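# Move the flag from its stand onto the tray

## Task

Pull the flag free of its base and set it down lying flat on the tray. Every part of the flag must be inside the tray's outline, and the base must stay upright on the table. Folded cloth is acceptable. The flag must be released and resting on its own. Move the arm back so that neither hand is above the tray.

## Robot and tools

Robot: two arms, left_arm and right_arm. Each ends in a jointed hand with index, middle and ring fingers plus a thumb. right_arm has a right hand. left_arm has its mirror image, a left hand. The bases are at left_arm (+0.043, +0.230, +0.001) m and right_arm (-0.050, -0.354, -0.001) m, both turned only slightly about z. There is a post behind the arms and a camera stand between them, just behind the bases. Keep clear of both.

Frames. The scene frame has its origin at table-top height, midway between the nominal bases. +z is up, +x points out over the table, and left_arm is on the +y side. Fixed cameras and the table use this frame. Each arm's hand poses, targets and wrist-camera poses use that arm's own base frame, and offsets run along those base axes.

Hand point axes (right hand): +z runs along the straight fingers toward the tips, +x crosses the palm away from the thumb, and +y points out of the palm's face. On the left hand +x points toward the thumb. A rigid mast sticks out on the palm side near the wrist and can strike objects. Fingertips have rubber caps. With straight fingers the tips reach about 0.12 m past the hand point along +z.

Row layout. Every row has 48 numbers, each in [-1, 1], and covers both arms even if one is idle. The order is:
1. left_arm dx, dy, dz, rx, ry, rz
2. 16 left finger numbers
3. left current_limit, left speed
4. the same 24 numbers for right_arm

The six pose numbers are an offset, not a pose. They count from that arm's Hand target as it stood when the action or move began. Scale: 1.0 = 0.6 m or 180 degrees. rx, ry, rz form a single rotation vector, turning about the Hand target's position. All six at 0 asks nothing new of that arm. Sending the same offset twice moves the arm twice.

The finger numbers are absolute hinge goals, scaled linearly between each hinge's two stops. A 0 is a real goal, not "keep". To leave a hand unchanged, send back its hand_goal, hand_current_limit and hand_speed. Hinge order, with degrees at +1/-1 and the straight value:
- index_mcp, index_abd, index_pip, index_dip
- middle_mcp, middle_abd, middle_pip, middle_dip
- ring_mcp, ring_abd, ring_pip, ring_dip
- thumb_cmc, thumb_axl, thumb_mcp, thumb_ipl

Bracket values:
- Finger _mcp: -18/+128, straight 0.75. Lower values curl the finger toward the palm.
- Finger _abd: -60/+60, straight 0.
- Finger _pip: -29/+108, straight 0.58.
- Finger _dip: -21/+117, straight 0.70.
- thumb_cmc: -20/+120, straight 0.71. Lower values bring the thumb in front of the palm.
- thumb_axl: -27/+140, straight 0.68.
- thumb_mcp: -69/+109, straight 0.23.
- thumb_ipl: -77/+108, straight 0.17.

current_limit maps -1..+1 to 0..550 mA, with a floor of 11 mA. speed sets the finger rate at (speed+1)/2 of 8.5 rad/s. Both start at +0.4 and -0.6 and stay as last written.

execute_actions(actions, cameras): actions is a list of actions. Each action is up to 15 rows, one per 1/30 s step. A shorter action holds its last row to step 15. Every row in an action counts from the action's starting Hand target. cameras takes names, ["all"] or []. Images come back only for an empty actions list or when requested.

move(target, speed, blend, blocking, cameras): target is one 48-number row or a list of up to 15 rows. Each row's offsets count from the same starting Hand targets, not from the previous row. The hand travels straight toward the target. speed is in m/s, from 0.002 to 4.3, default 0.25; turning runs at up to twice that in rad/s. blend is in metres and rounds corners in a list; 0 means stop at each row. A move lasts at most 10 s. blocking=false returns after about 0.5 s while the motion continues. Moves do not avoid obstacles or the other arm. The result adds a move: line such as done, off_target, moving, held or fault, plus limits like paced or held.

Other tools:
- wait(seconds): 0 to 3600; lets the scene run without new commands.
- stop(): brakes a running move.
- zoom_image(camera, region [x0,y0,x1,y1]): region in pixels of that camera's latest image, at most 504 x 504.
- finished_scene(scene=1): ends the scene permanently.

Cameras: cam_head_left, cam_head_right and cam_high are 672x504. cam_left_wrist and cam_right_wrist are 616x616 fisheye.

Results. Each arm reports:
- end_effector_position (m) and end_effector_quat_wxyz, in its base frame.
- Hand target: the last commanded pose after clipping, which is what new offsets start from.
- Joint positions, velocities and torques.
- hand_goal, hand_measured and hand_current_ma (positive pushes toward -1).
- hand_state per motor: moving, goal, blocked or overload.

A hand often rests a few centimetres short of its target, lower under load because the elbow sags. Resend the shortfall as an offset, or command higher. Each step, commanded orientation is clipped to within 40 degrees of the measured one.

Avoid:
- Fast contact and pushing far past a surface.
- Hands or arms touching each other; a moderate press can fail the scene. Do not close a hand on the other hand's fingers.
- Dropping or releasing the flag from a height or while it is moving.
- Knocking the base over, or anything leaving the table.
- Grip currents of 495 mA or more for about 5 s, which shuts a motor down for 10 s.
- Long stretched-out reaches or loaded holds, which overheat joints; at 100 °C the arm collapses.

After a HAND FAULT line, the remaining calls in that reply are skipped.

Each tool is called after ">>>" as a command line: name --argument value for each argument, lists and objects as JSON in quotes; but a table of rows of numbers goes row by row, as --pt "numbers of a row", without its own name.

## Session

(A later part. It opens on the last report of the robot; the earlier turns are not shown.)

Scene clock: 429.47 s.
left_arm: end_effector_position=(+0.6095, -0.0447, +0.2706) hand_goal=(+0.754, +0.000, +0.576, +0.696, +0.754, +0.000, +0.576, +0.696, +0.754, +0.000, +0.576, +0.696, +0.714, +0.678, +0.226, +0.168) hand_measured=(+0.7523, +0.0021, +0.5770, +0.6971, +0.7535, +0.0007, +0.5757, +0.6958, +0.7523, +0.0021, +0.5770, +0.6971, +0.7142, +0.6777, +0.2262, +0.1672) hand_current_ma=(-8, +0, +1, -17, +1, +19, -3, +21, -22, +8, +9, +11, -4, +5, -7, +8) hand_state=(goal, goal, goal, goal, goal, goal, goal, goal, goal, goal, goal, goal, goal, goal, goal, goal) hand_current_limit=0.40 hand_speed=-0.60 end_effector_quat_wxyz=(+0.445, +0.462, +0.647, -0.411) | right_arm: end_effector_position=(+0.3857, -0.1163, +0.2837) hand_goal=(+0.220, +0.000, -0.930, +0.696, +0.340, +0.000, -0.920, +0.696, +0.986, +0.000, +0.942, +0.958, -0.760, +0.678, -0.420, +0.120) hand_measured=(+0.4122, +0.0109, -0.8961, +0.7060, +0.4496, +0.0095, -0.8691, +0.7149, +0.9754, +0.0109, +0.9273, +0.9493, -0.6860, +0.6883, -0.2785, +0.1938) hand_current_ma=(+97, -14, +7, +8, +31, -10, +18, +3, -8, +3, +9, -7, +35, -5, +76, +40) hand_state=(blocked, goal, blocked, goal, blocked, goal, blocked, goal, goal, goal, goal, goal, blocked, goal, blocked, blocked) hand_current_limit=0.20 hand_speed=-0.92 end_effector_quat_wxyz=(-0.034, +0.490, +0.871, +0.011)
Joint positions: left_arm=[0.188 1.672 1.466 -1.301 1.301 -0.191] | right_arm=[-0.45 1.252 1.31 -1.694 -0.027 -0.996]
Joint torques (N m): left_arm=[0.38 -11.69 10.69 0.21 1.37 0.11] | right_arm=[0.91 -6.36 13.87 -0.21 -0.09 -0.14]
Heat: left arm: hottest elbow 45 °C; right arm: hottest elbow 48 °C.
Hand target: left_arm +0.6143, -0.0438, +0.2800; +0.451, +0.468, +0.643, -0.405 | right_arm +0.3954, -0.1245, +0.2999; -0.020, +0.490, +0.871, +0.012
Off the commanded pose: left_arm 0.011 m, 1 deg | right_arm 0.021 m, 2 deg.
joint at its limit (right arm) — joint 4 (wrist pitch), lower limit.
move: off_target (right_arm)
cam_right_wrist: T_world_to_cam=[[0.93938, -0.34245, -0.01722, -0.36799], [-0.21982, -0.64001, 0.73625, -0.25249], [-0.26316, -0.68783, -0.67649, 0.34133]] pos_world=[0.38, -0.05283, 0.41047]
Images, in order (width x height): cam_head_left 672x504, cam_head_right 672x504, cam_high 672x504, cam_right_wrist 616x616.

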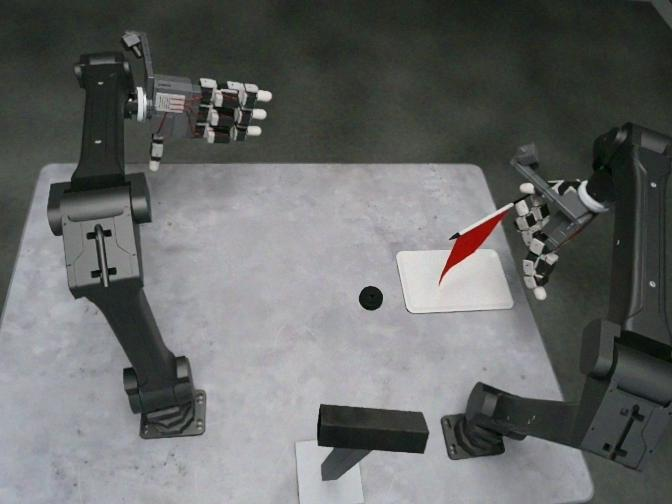

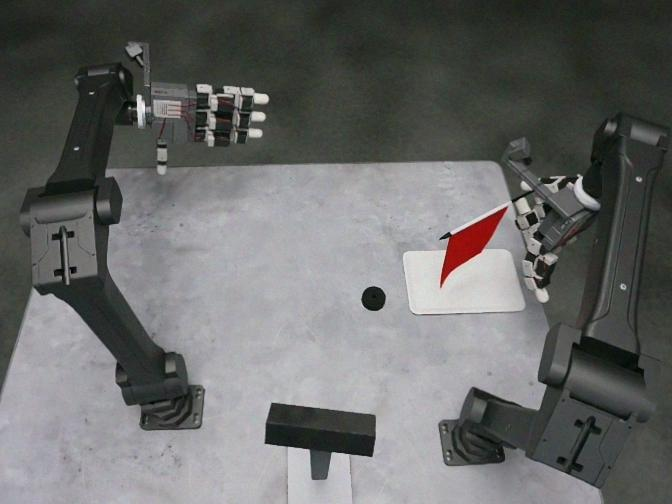

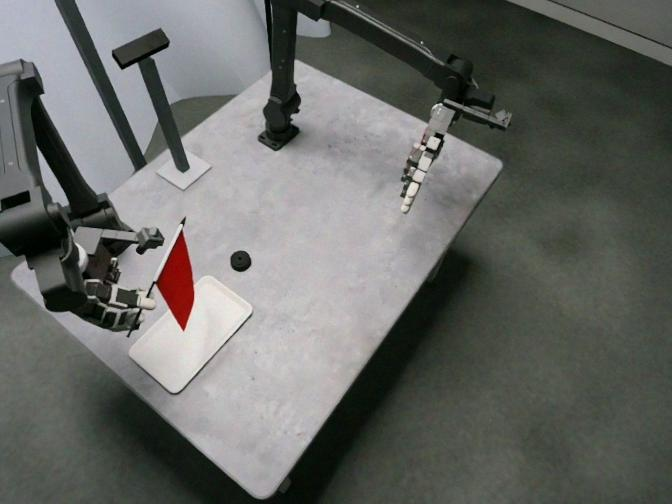

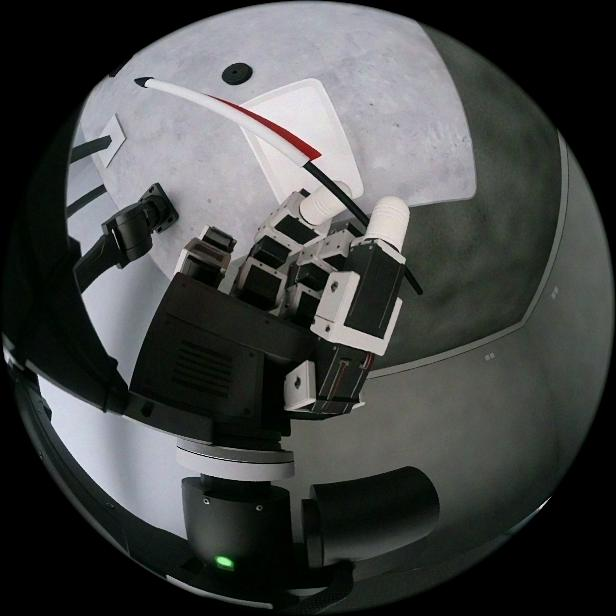

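>>> move --pt "0 0 0 0 0 0 0.754 0 0.576 0.696 0.754 0 0.576 0.696 0.754 0 0.576 0.696 0.714 0.678 0.226 0.168 0.4 -0.6 0 0 0 0 0 0 0.10 0 -0.95 0.68 0.24 0 -0.94 0.68 0.986 0 0.942 0.957 -0.76 0.678 -0.52 0.08 0.3 -0.92" --cameras '["cam_head_left","cam_right_wrist","cam_head_right","cam_high"]'

>>> zoom_image --camera "cam_head_left" --region '[380, 190, 560, 330]'

>>> zoom_image --camera "cam_right_wrist" --region '[100, 50, 450, 320]'

Scene clock: 476.23 s.
left_arm: end_effector_position=(+0.6095, -0.0447, +0.2706) hand_goal=(+0.754, +0.000, +0.576, +0.696, +0.754, +0.000, +0.576, +0.696, +0.754, +0.000, +0.576, +0.696, +0.714, +0.678, +0.226, +0.168) hand_measured=(+0.7523, +0.0021, +0.5757, +0.6958, +0.7535, +0.0021, +0.5770, +0.6971, +0.7523, +0.0021, +0.5757, +0.6971, +0.7154, +0.6777, +0.2262, +0.1672) hand_current_ma=(+13, -10, +8, -9, -4, +0, +16, -1, -4, +10, +6, +14, +10, +0, -8, +9) hand_state=(goal, goal, goal, goal, goal, goal, goal, goal, goal, goal, goal, goal, goal, goal, goal, goal) hand_current_limit=0.40 hand_speed=-0.60 end_effector_quat_wxyz=(+0.445, +0.462, +0.647, -0.411) | right_arm: end_effector_position=(+0.3857, -0.1163, +0.2837) hand_goal=(+0.100, +0.000, -0.950, +0.680, +0.240, +0.000, -0.940, +0.680, +0.986, +0.000, +0.942, +0.958, -0.760, +0.678, -0.520, +0.080) hand_measured=(+0.4025, +0.0109, -0.8961, +0.7047, +0.4496, +0.0080, -0.8691, +0.7162, +0.9742, +0.0139, +0.9273, +0.9506, -0.6873, +0.6904, -0.2775, +0.1938) hand_current_ma=(+199, +3, +24, +13, +101, -7, +28, +10, +0, -5, -3, -3, +39, +9, +180, +76) hand_state=(blocked, goal, blocked, blocked, blocked, goal, blocked, blocked, goal, goal, goal, goal, blocked, goal, blocked, blocked) hand_current_limit=0.30 hand_speed=-0.92 end_effector_quat_wxyz=(-0.034, +0.490, +0.871, +0.011)
Joint positions: left_arm=[0.188 1.672 1.466 -1.301 1.301 -0.191] | right_arm=[-0.45 1.252 1.31 -1.694 -0.027 -0.997]
Joint torques (N m): left_arm=[0.38 -11.69 10.67 0.2 1.37 0.11] | right_arm=[0.97 -6.3 13.89 -0.23 -0.09 -0.14]
Heat: left arm: hottest elbow 45 °C; right arm: hottest elbow 48 °C.
Hand target: left_arm +0.6143, -0.0438, +0.2800; +0.451, +0.468, +0.643, -0.405 | right_arm +0.3954, -0.1245, +0.2999; -0.020, +0.490, +0.871, +0.012
Off the commanded pose: left_arm 0.011 m, 1 deg | right_arm 0.021 m, 2 deg.
joint at its limit (right arm) — joint 4 (wrist pitch), lower limit.
move: done
cam_right_wrist: T_world_to_cam=[[0.93964, -0.34174, -0.01713, -0.36795], [-0.2194, -0.64016, 0.73624, -0.25262], [-0.26256, -0.68805, -0.6765, 0.34115]] pos_world=[0.37989, -0.05274, 0.41047]
Images, in order (width x height): cam_head_left 672x504, cam_head_right 672x504, cam_high 672x504, cam_right_wrist 616x616.

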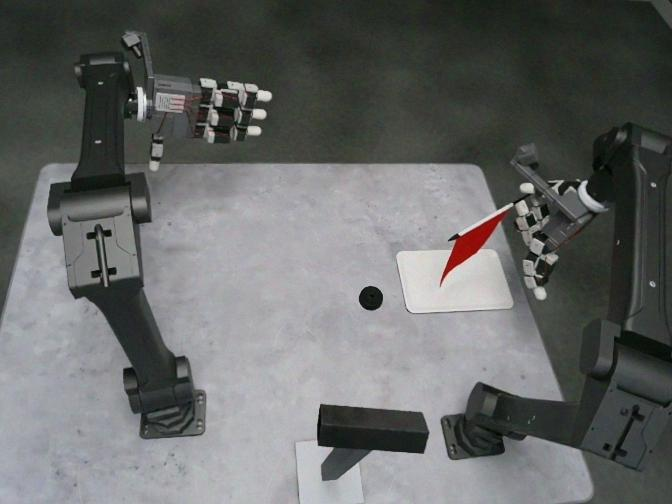

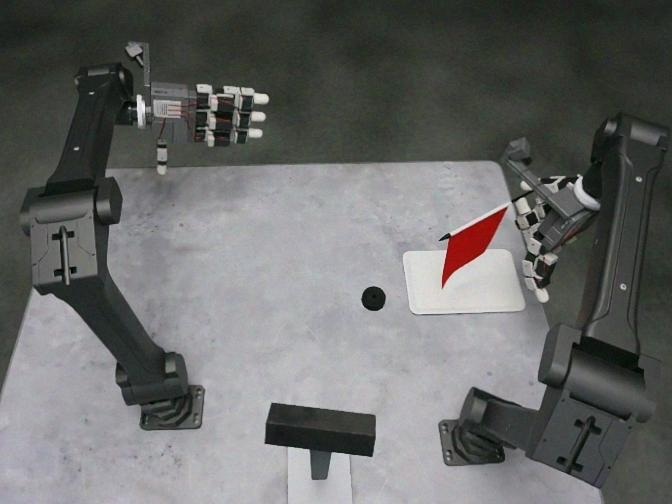

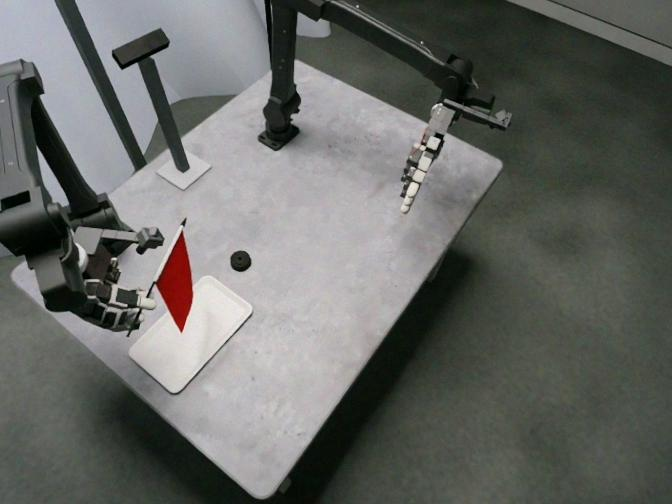

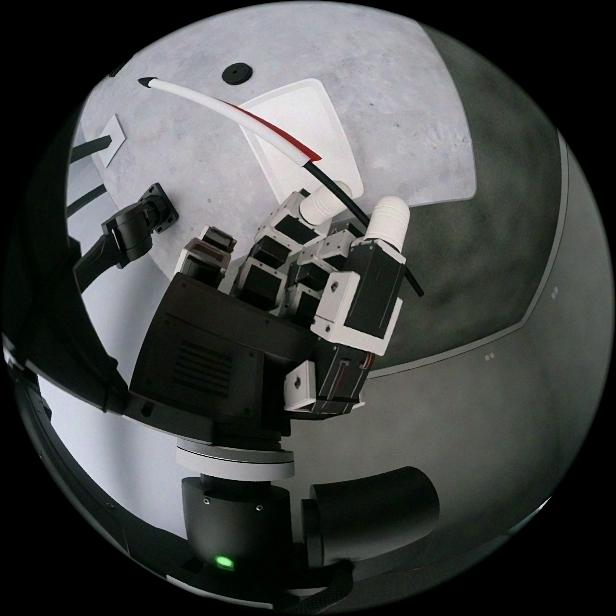

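Scaled by 2.800 from the camera's image (finer frame: 960x720).

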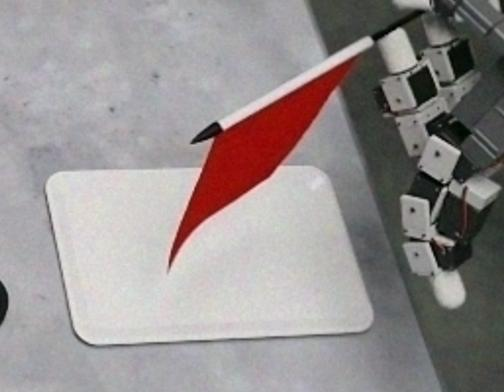

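Scaled by 1.440 from the camera's image (finer frame: 880x880).

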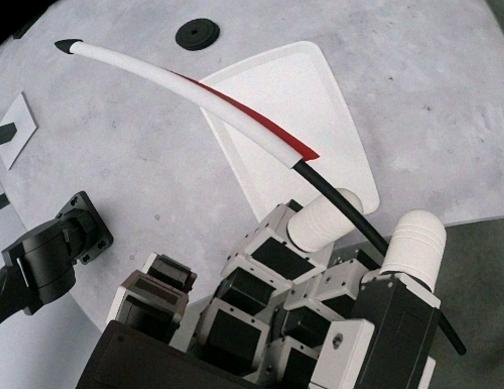

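>>> move --pt "0 0 0 0 0 0 0.754 0 0.576 0.696 0.754 0 0.576 0.696 0.754 0 0.576 0.696 0.714 0.678 0.226 0.168 0.4 -0.6 0.0785 0.0305 -0.1208 -0.0164 0.0739 0.0163 0.10 0 -0.95 0.68 0.24 0 -0.94 0.68 0.986 0 0.942 0.957 -0.76 0.678 -0.52 0.08 0.3 -0.92" --speed 0.06 --cameras '["cam_head_left","cam_right_wrist","cam_head_right","cam_high"]'

>>> zoom_image --camera "cam_head_left" --region '[380, 190, 560, 330]'

>>> zoom_image --camera "cam_head_right" --region '[380, 190, 560, 330]'

>>> zoom_image --camera "cam_high" --region '[110, 200, 280, 400]'

>>> zoom_image --camera "cam_right_wrist" --region '[100, 50, 450, 320]'

Scene clock: 520.47 s.
left_arm: end_effector_position=(+0.6095, -0.0447, +0.2706) hand_goal=(+0.754, +0.000, +0.576, +0.696, +0.754, +0.000, +0.576, +0.696, +0.754, +0.000, +0.576, +0.696, +0.714, +0.678, +0.226, +0.168) hand_measured=(+0.7535, +0.0036, +0.5757, +0.6958, +0.7523, +0.0021, +0.5770, +0.6958, +0.7523, +0.0021, +0.5770, +0.6971, +0.7142, +0.6777, +0.2252, +0.1681) hand_current_ma=(+21, -6, +0, -7, +10, +1, +10, +1, +0, +8, +6, +19, +23, -4, -3, +7) hand_state=(goal, goal, goal, goal, goal, goal, goal, goal, goal, goal, goal, goal, goal, goal, goal, goal) hand_current_limit=0.40 hand_speed=-0.60 end_effector_quat_wxyz=(+0.445, +0.462, +0.647, -0.411) | right_arm: end_effector_position=(+0.4272, -0.1044, +0.2138) hand_goal=(+0.100, +0.000, -0.950, +0.680, +0.240, +0.000, -0.940, +0.680, +0.986, +0.000, +0.942, +0.958, -0.760, +0.678, -0.520, +0.080) hand_measured=(+0.4013, +0.0095, -0.8961, +0.7047, +0.4496, +0.0095, -0.8691, +0.7162, +0.9705, +0.0124, +0.9273, +0.9493, -0.6873, +0.6893, -0.2775, +0.1938) hand_current_ma=(+187, +8, +15, +9, +97, +4, +43, +10, -14, -11, -7, -5, +24, -3, +165, +66) hand_state=(blocked, goal, blocked, blocked, blocked, goal, blocked, blocked, goal, goal, goal, goal, blocked, goal, blocked, blocked) hand_current_limit=0.30 hand_speed=-0.92 end_effector_quat_wxyz=(-0.105, +0.465, +0.877, -0.063)
Joint positions: left_arm=[0.188 1.672 1.466 -1.301 1.301 -0.191] | right_arm=[-0.324 1.459 1.355 -1.696 0.089 -0.909]
Joint torques (N m): left_arm=[0.32 -11.63 10.69 0.23 1.37 0.11] | right_arm=[2.26 -9.29 13.41 -0.62 0.11 0]
Heat: left arm: hottest elbow 45 °C; right arm: hottest elbow 49 °C.
Hand target: left_arm +0.6143, -0.0438, +0.2800; +0.451, +0.468, +0.643, -0.405 | right_arm +0.4424, -0.1063, +0.2274; -0.109, +0.466, +0.875, -0.068
Off the commanded pose: left_arm 0.011 m, 1 deg | right_arm 0.021 m, 1 deg.
joint sent to its limit (right arm) — joint 4 (wrist pitch), lower limit. The joint targets still meet the commanded pose.
move: off_target (right_arm)
cam_right_wrist: T_world_to_cam=[[0.93768, -0.2948, -0.18397, -0.36264], [-0.03326, -0.60313, 0.79695, -0.27312], [-0.3459, -0.74117, -0.57534, 0.32127]] pos_world=[0.44208, -0.03352, 0.33579]
Images, in order (width x height): cam_head_left 672x504, cam_head_right 672x504, cam_high 672x504, cam_right_wrist 616x616.

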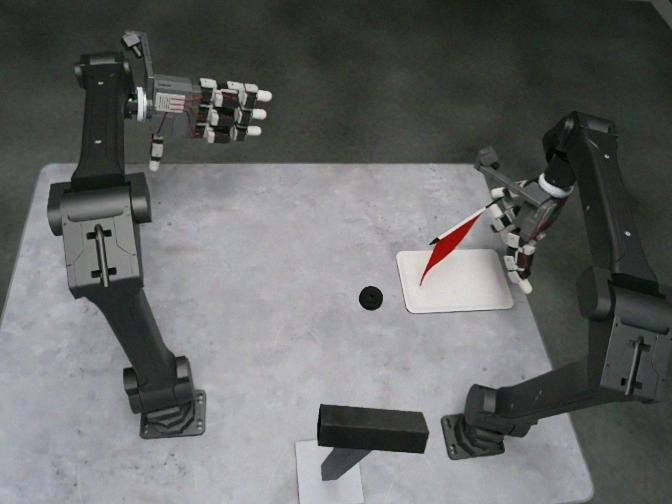

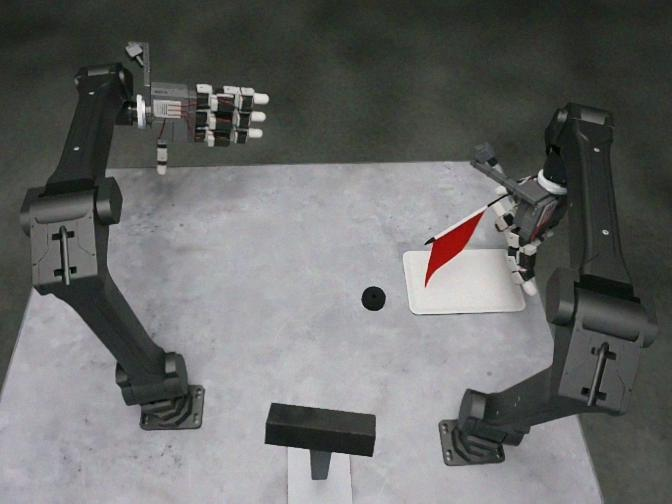

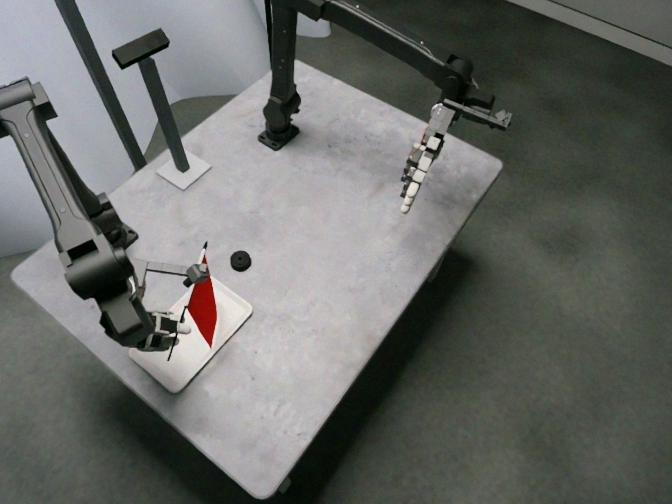

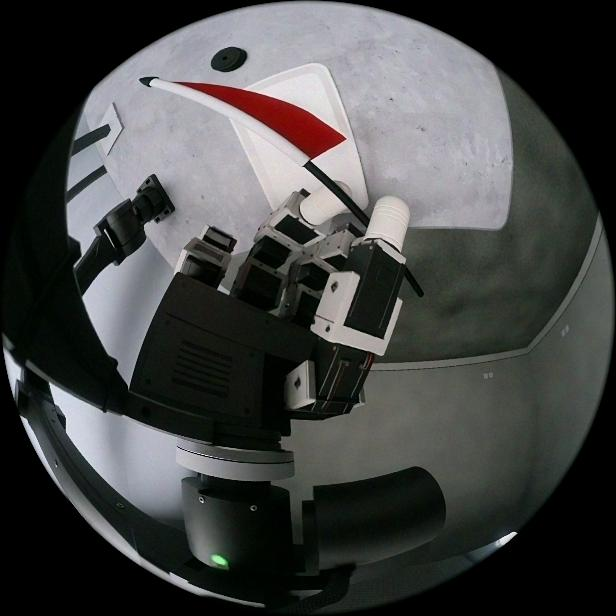

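Scaled by 2.800 from the camera's image (finer frame: 960x720).

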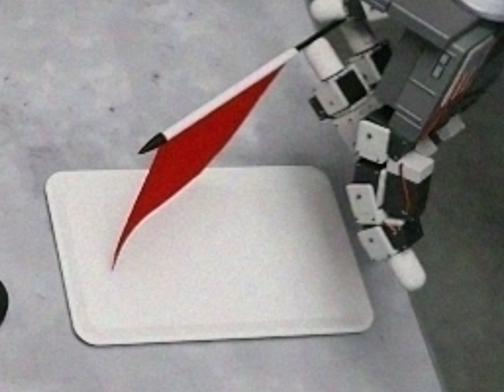

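Scaled by 2.800 from the camera's image (finer frame: 960x720).

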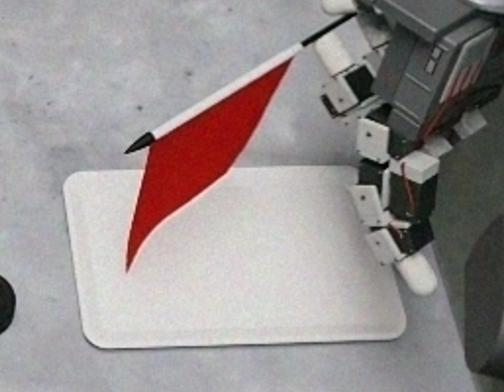

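Scaled by 2.520 from the camera's image (finer frame: 960x720).

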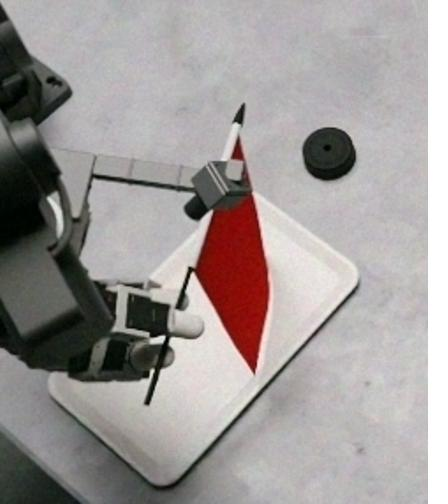

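Scaled by 1.440 from the camera's image (finer frame: 880x880).

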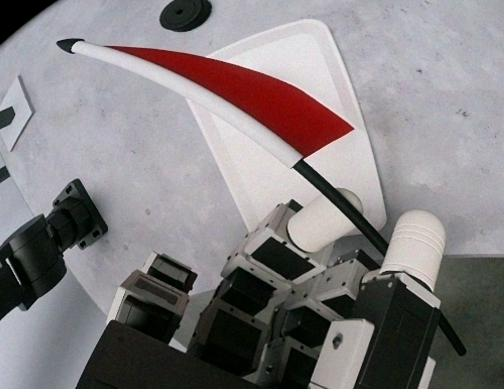

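>>> move --pt "0 0 0 0 0 0 0.754 0 0.576 0.696 0.754 0 0.576 0.696 0.754 0 0.576 0.696 0.714 0.678 0.226 0.168 0.4 -0.6 -0.1085 -0.0468 -0.1065 -0.0221 0.0386 0 0.10 0 -0.95 0.68 0.24 0 -0.94 0.68 0.986 0 0.942 0.957 -0.76 0.678 -0.52 0.08 0.3 -0.92" --speed 0.05 --cameras '["cam_head_left","cam_right_wrist","cam_head_right","cam_high"]'

>>> zoom_image --camera "cam_head_left" --region '[380, 190, 560, 330]'

>>> zoom_image --camera "cam_head_right" --region '[380, 190, 560, 330]'

>>> zoom_image --camera "cam_high" --region '[110, 200, 280, 400]'

>>> zoom_image --camera "cam_right_wrist" --region '[100, 50, 450, 320]'

Scene clock: 550.07 s.
left_arm: end_effector_position=(+0.6095, -0.0447, +0.2706) hand_goal=(+0.754, +0.000, +0.576, +0.696, +0.754, +0.000, +0.576, +0.696, +0.754, +0.000, +0.576, +0.696, +0.714, +0.678, +0.226, +0.168) hand_measured=(+0.7535, +0.0021, +0.5770, +0.6958, +0.7547, +0.0021, +0.5770, +0.6958, +0.7535, +0.0021, +0.5770, +0.6958, +0.7142, +0.6767, +0.2252, +0.1672) hand_current_ma=(+11, -17, -5, -15, +5, +8, +15, +11, -9, -1, +13, +5, -8, -9, -12, +7) hand_state=(goal, goal, goal, goal, goal, goal, goal, goal, goal, goal, goal, goal, goal, goal, goal, goal) hand_current_limit=0.40 hand_speed=-0.60 end_effector_quat_wxyz=(+0.445, +0.462, +0.647, -0.411) | right_arm: end_effector_position=(+0.3817, -0.1325, +0.1658) hand_goal=(+0.100, +0.000, -0.950, +0.680, +0.240, +0.000, -0.940, +0.680, +0.986, +0.000, +0.942, +0.958, -0.760, +0.678, -0.520, +0.080) hand_measured=(+0.4001, +0.0124, -0.8961, +0.7060, +0.4496, +0.0095, -0.8691, +0.7149, +0.9657, +0.0124, +0.9260, +0.9506, -0.6873, +0.6893, -0.2766, +0.1938) hand_current_ma=(+181, -9, +15, +12, +99, -13, +21, +16, -10, +8, +0, -2, +41, -8, +180, +72) hand_state=(blocked, goal, blocked, blocked, blocked, goal, blocked, blocked, blocked, goal, goal, goal, blocked, goal, blocked, blocked) hand_current_limit=0.30 hand_speed=-0.92 end_effector_quat_wxyz=(-0.145, +0.465, +0.864, -0.127)
Joint positions: left_arm=[0.188 1.672 1.466 -1.301 1.301 -0.191] | right_arm=[-0.372 1.459 1.235 -1.673 0.215 -0.919]
Joint torques (N m): left_arm=[0.32 -11.63 10.7 0.21 1.37 0.11] | right_arm=[0.97 -10.52 7.23 -0.18 0.24 -0.17]
Heat: left arm: hottest elbow 45 °C; right arm: hottest elbow 47 °C.
Hand target: left_arm +0.6143, -0.0438, +0.2800; +0.451, +0.468, +0.643, -0.405 | right_arm +0.3774, -0.1345, +0.1635; -0.145, +0.465, +0.864, -0.126
Off the commanded pose: left_arm 0.011 m, 1 deg | right_arm 0.005 m, 0 deg.
move: done
cam_right_wrist: T_world_to_cam=[[0.90565, -0.316, -0.28275, -0.31137], [0.07346, -0.53981, 0.83857, -0.29249], [-0.41762, -0.78022, -0.46567, 0.26115]] pos_world=[0.41254, -0.05253, 0.27884]
Images, in order (width x height): cam_head_left 672x504, cam_head_right 672x504, cam_high 672x504, cam_right_wrist 616x616.

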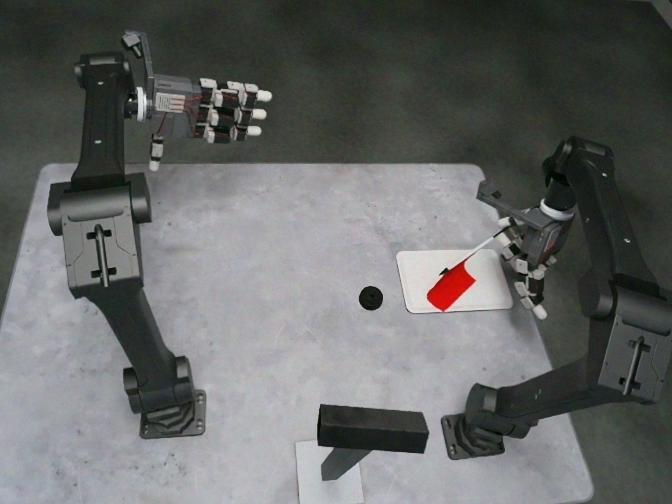

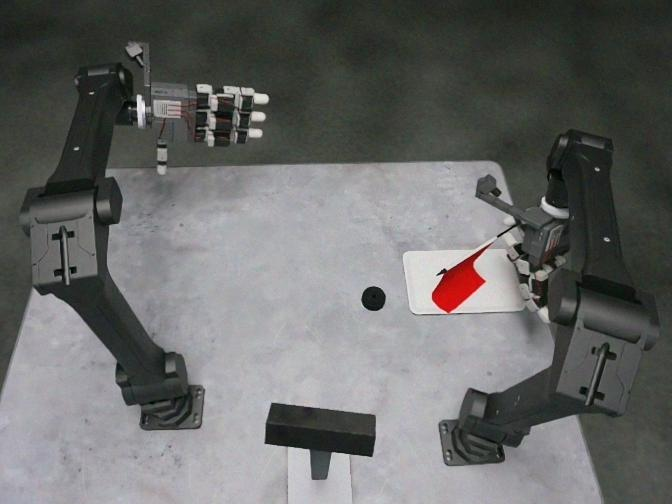

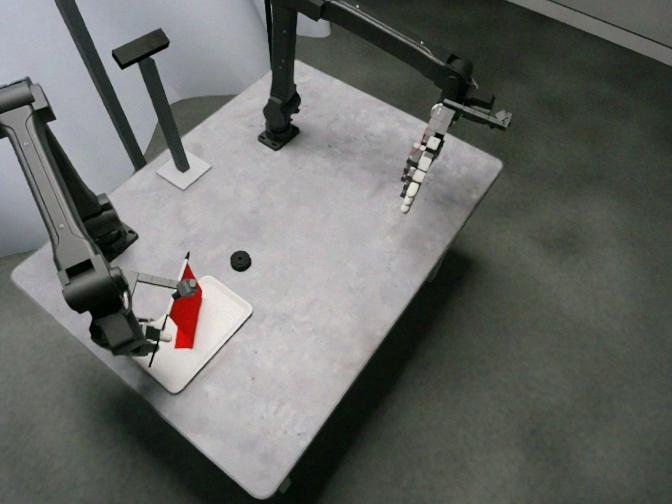

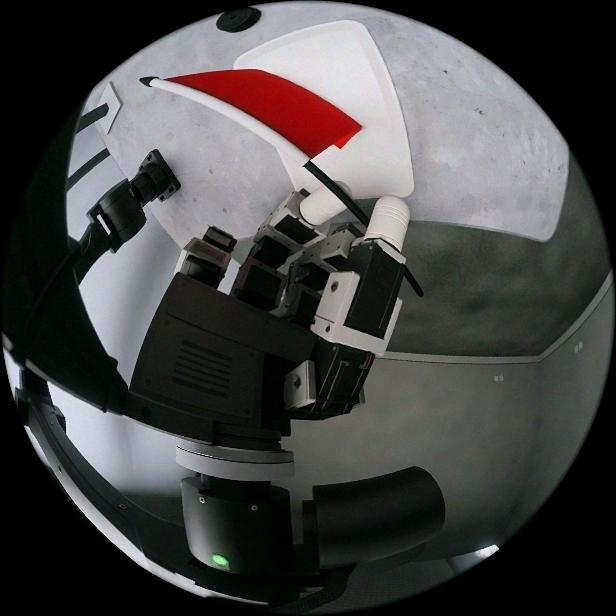

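Scaled by 2.800 from the camera's image (finer frame: 960x720).

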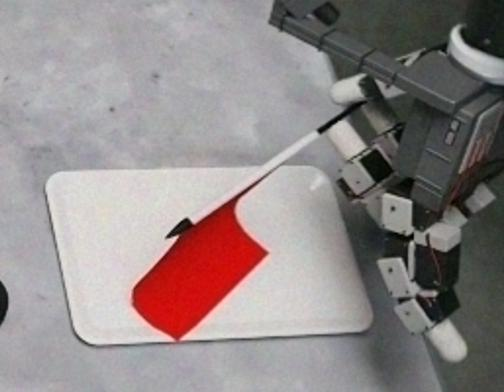

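Scaled by 2.800 from the camera's image (finer frame: 960x720).

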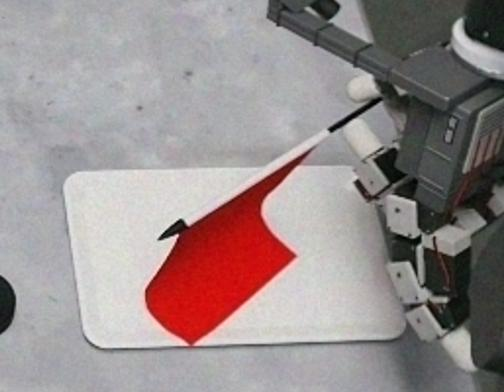

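Scaled by 2.520 from the camera's image (finer frame: 960x720).

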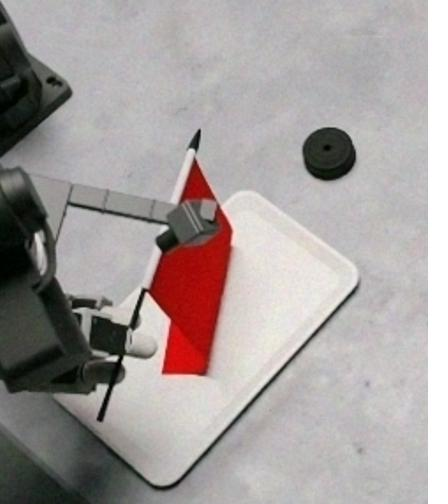

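Scaled by 1.440 from the camera's image (finer frame: 880x880).

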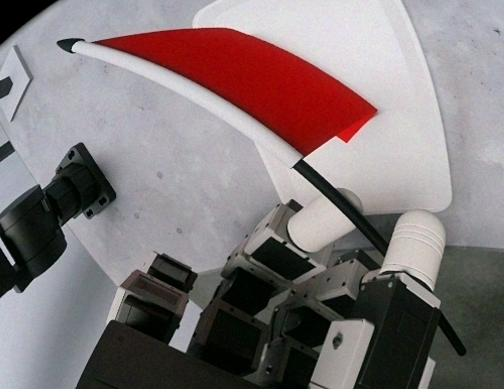

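>>> move --pt "0 0 0 0 0 0 0.754 0 0.576 0.696 0.754 0 0.576 0.696 0.754 0 0.576 0.696 0.714 0.678 0.226 0.168 0.4 -0.6 0.0877 0.0537 -0.0758 -0.0221 0.0386 0 0.10 0 -0.95 0.68 0.24 0 -0.94 0.68 0.986 0 0.942 0.957 -0.76 0.678 -0.52 0.08 0.3 -0.92" --speed 0.05 --cameras '["cam_head_left","cam_right_wrist","cam_head_right","cam_high"]'

>>> zoom_image --camera "cam_head_left" --region '[380, 190, 560, 330]'

>>> zoom_image --camera "cam_head_right" --region '[380, 190, 560, 330]'

>>> zoom_image --camera "cam_high" --region '[110, 200, 280, 400]'

>>> zoom_image --camera "cam_right_wrist" --region '[100, 50, 450, 320]'

Scene clock: 570.07 s.
left_arm: end_effector_position=(+0.6095, -0.0447, +0.2706) hand_goal=(+0.754, +0.000, +0.576, +0.696, +0.754, +0.000, +0.576, +0.696, +0.754, +0.000, +0.576, +0.696, +0.714, +0.678, +0.226, +0.168) hand_measured=(+0.7535, +0.0021, +0.5757, +0.6958, +0.7535, +0.0021, +0.5770, +0.6958, +0.7535, +0.0021, +0.5770, +0.6958, +0.7142, +0.6767, +0.2252, +0.1672) hand_current_ma=(+19, -5, +4, -6, -10, +3, +18, -2, -12, +6, +15, +13, +11, -7, -12, +4) hand_state=(goal, goal, goal, goal, goal, goal, goal, goal, goal, goal, goal, goal, goal, goal, goal, goal) hand_current_limit=0.40 hand_speed=-0.60 end_effector_quat_wxyz=(+0.445, +0.462, +0.647, -0.411) | right_arm: end_effector_position=(+0.4153, -0.1010, +0.1111) hand_goal=(+0.100, +0.000, -0.950, +0.680, +0.240, +0.000, -0.940, +0.680, +0.986, +0.000, +0.942, +0.958, -0.760, +0.678, -0.520, +0.080) hand_measured=(+0.3989, +0.0124, -0.8948, +0.7047, +0.4496, +0.0095, -0.8678, +0.7149, +0.9609, +0.0124, +0.9273, +0.9506, -0.6873, +0.6893, -0.2756, +0.1938) hand_current_ma=(+190, -10, +32, +4, +116, -13, +26, +4, -12, +4, -11, -7, +34, +3, +175, +67) hand_state=(blocked, goal, blocked, blocked, blocked, goal, blocked, blocked, blocked, goal, goal, goal, blocked, goal, blocked, blocked) hand_current_limit=0.30 hand_speed=-0.92 end_effector_quat_wxyz=(-0.189, +0.459, +0.848, -0.183)
Joint positions: left_arm=[0.188 1.672 1.466 -1.301 1.301 -0.191] | right_arm=[-0.231 1.64 1.285 -1.692 0.249 -0.749]
Joint torques (N m): left_arm=[0.38 -11.69 10.7 0.21 1.37 0.11] | right_arm=[2.14 -10.81 11.71 -1.44 0.31 0]
Heat: left arm: hottest elbow 45 °C; right arm: hottest elbow 43 °C.
Hand target: left_arm +0.6143, -0.0438, +0.2800; +0.451, +0.468, +0.643, -0.405 | right_arm +0.4299, -0.1021, +0.1180; -0.181, +0.461, +0.849, -0.184
Off the commanded pose: left_arm 0.011 m, 1 deg | right_arm 0.016 m, 1 deg.
joint sent to its limit (right arm) — joint 4 (wrist pitch), lower limit. The joint targets still meet the commanded pose.
move: off_target (right_arm)
cam_right_wrist: T_world_to_cam=[[0.86135, -0.33483, -0.38206, -0.31978], [0.18718, -0.48998, 0.8514, -0.27574], [-0.47228, -0.80487, -0.35937, 0.28265]] pos_world=[0.46055, -0.01468, 0.21416]
Images, in order (width x height): cam_head_left 672x504, cam_head_right 672x504, cam_high 672x504, cam_right_wrist 616x616.

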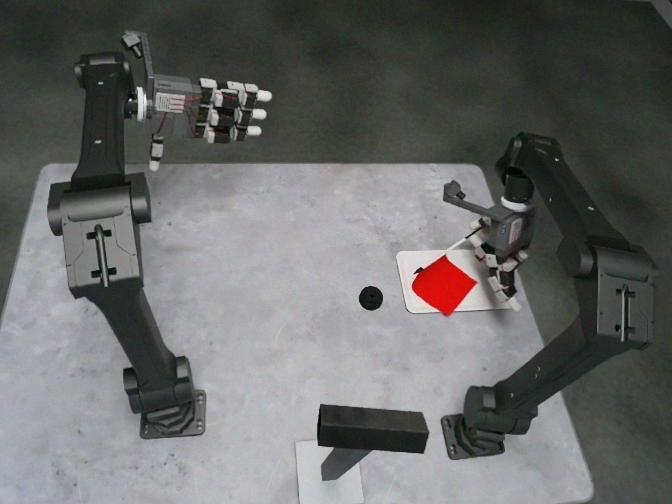

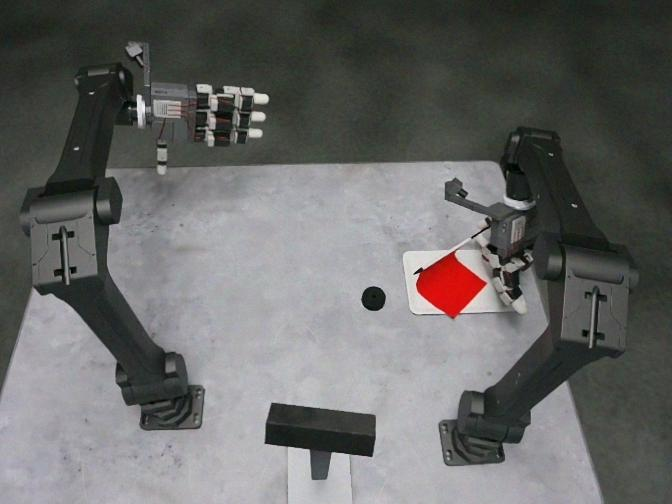

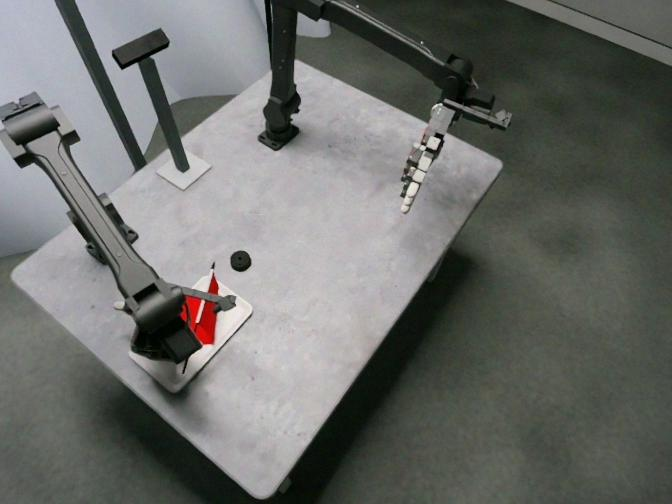

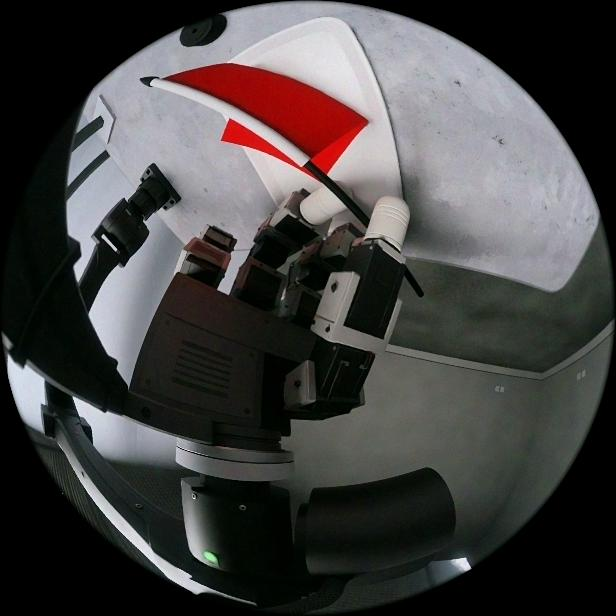

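Scaled by 2.800 from the camera's image (finer frame: 960x720).

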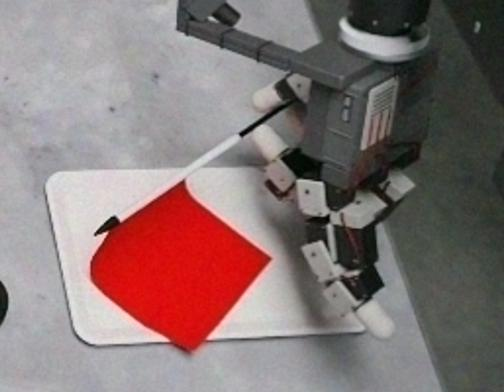

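Scaled by 2.800 from the camera's image (finer frame: 960x720).

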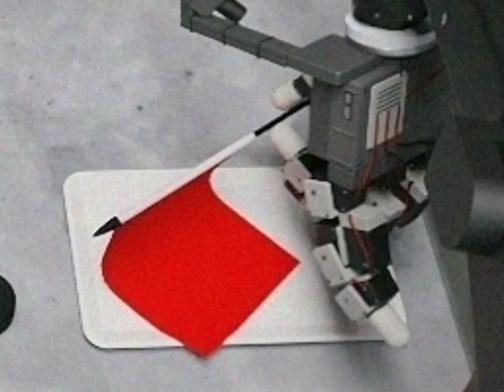

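Scaled by 2.520 from the camera's image (finer frame: 960x720).

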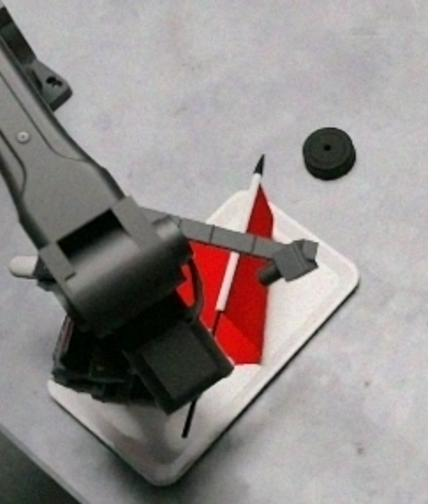

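Scaled by 1.440 from the camera's image (finer frame: 880x880).

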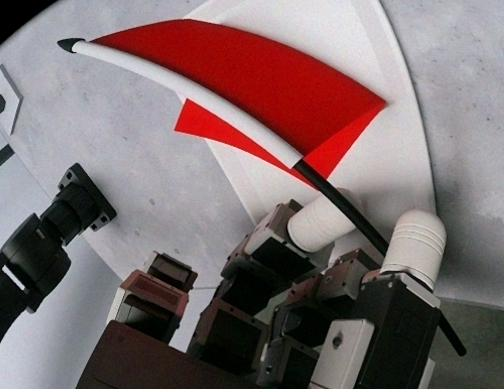

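>>> move --pt "0 0 0 0 0 0 0.754 0 0.576 0.696 0.754 0 0.576 0.696 0.754 0 0.576 0.696 0.714 0.678 0.226 0.168 0.4 -0.6 -0.0935 -0.0368 -0.1047 -0.0221 0.0386 0 0.10 0 -0.95 0.68 0.24 0 -0.94 0.68 0.986 0 0.942 0.957 -0.76 0.678 -0.52 0.08 0.3 -0.92" --speed 0.05 --cameras '["cam_head_left","cam_right_wrist","cam_head_right","cam_high"]'

>>> zoom_image --camera "cam_head_left" --region '[380, 190, 560, 330]'

>>> zoom_image --camera "cam_head_right" --region '[380, 190, 560, 330]'

>>> zoom_image --camera "cam_high" --region '[110, 200, 280, 400]'

>>> zoom_image --camera "cam_right_wrist" --region '[100, 50, 450, 320]'

Scene clock: 603.03 s.
left_arm: end_effector_position=(+0.6095, -0.0447, +0.2706) hand_goal=(+0.754, +0.000, +0.576, +0.696, +0.754, +0.000, +0.576, +0.696, +0.754, +0.000, +0.576, +0.696, +0.714, +0.678, +0.226, +0.168) hand_measured=(+0.7535, +0.0021, +0.5757, +0.6958, +0.7535, +0.0021, +0.5757, +0.6971, +0.7535, +0.0021, +0.5770, +0.6958, +0.7154, +0.6788, +0.2262, +0.1681) hand_current_ma=(+4, -17, -3, -9, +12, +2, +11, +7, -5, +3, +23, +13, +10, -10, -16, +15) hand_state=(goal, goal, goal, goal, goal, goal, goal, goal, goal, goal, goal, goal, goal, goal, goal, goal) hand_current_limit=0.40 hand_speed=-0.60 end_effector_quat_wxyz=(+0.445, +0.462, +0.647, -0.411) | right_arm: end_effector_position=(+0.3793, -0.1206, +0.0665) hand_goal=(+0.100, +0.000, -0.950, +0.680, +0.240, +0.000, -0.940, +0.680, +0.986, +0.000, +0.942, +0.958, -0.760, +0.678, -0.520, +0.080) hand_measured=(+0.4001, +0.0109, -0.8961, +0.7047, +0.4496, +0.0095, -0.8678, +0.7149, +0.9609, +0.0124, +0.9273, +0.9493, -0.6886, +0.6893, -0.2775, +0.1938) hand_current_ma=(+185, -8, +17, +10, +94, -13, +25, +0, -6, -5, -11, +6, +22, -6, +184, +64) hand_state=(blocked, goal, blocked, blocked, blocked, goal, blocked, blocked, blocked, goal, goal, goal, blocked, goal, blocked, blocked) hand_current_limit=0.30 hand_speed=-0.92 end_effector_quat_wxyz=(-0.205, +0.451, +0.835, -0.238)
Joint positions: left_arm=[0.188 1.672 1.466 -1.301 1.301 -0.191] | right_arm=[-0.251 1.661 1.17 -1.626 0.351 -0.732]
Joint torques (N m): left_arm=[0.38 -11.69 10.7 0.2 1.37 0.11] | right_arm=[0.85 -10.23 6 -0.76 0.41 0]
Heat: left arm: hottest elbow 45 °C; right arm: hottest elbow 43 °C.
Hand target: left_arm +0.6143, -0.0438, +0.2800; +0.451, +0.468, +0.643, -0.405 | right_arm +0.3740, -0.1243, +0.0552; -0.216, +0.455, +0.830, -0.241
Off the commanded pose: left_arm 0.011 m, 1 deg | right_arm 0.013 m, 2 deg.
move: off_target (right_arm)
cam_right_wrist: T_world_to_cam=[[0.83189, -0.35338, -0.42789, -0.3004], [0.26852, -0.41846, 0.86763, -0.26398], [-0.48566, -0.83667, -0.25322, 0.22802]] pos_world=[0.43152, -0.02584, 0.15824]
Images, in order (width x height): cam_head_left 672x504, cam_head_right 672x504, cam_high 672x504, cam_right_wrist 616x616.

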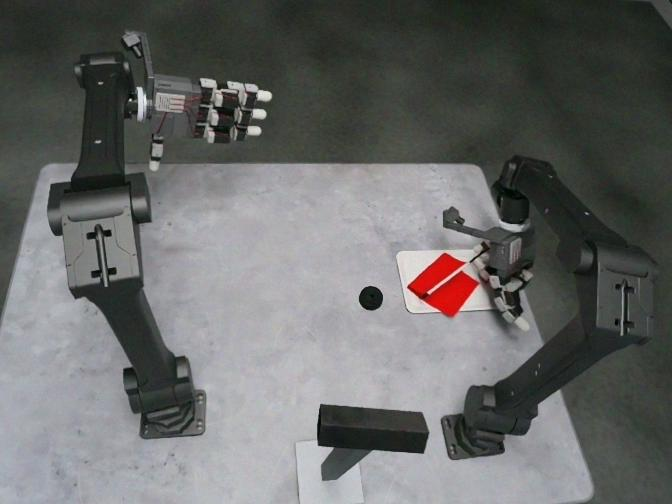

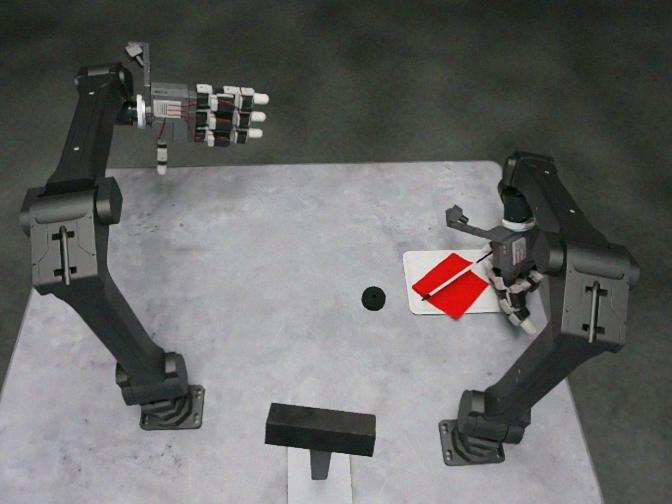

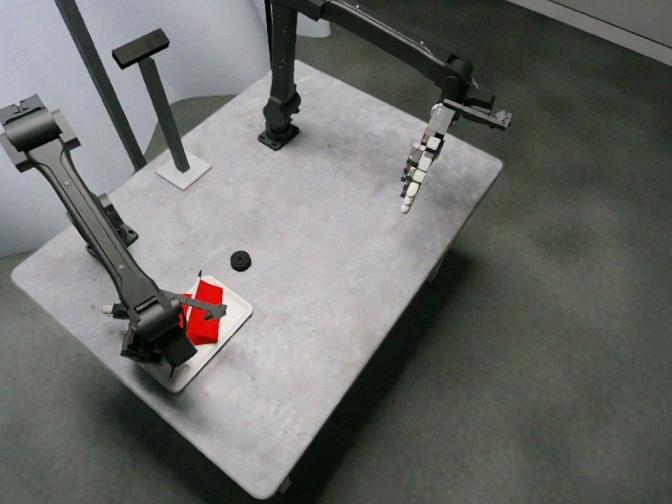

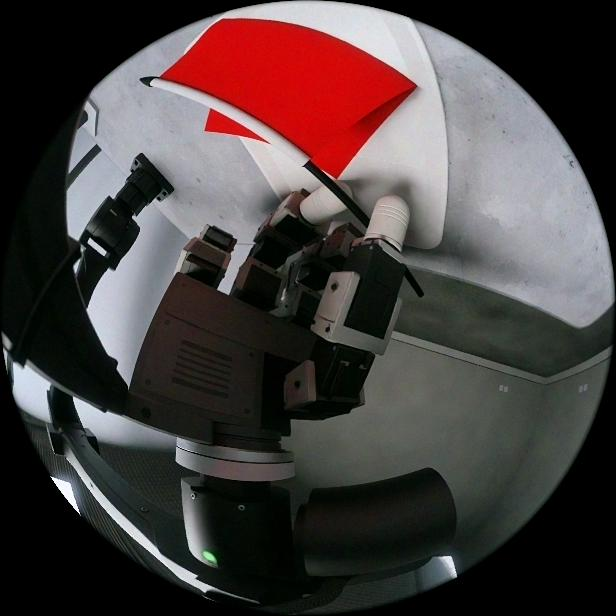

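Scaled by 2.800 from the camera's image (finer frame: 960x720).

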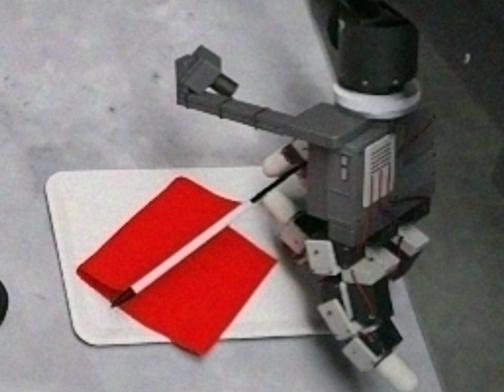

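Scaled by 2.800 from the camera's image (finer frame: 960x720).

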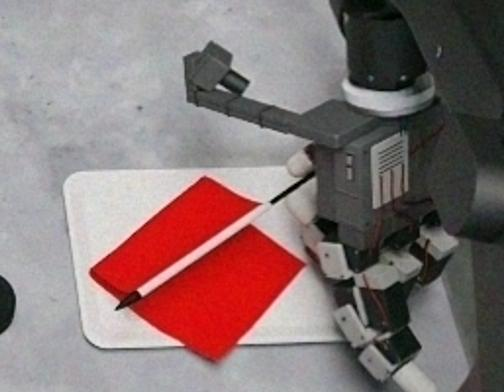

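Scaled by 2.520 from the camera's image (finer frame: 960x720).

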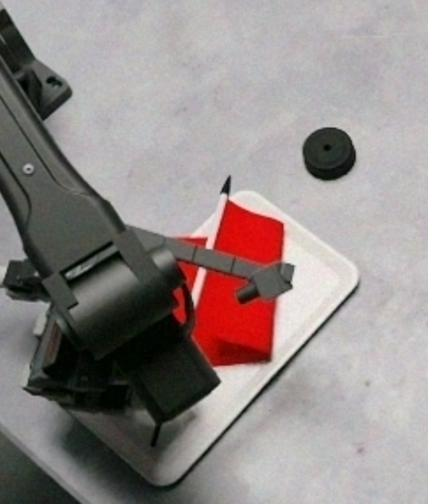

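Scaled by 1.440 from the camera's image (finer frame: 880x880).

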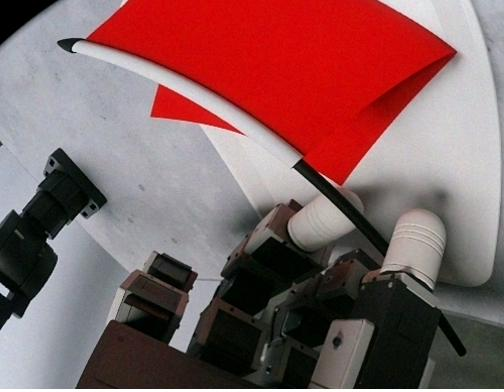

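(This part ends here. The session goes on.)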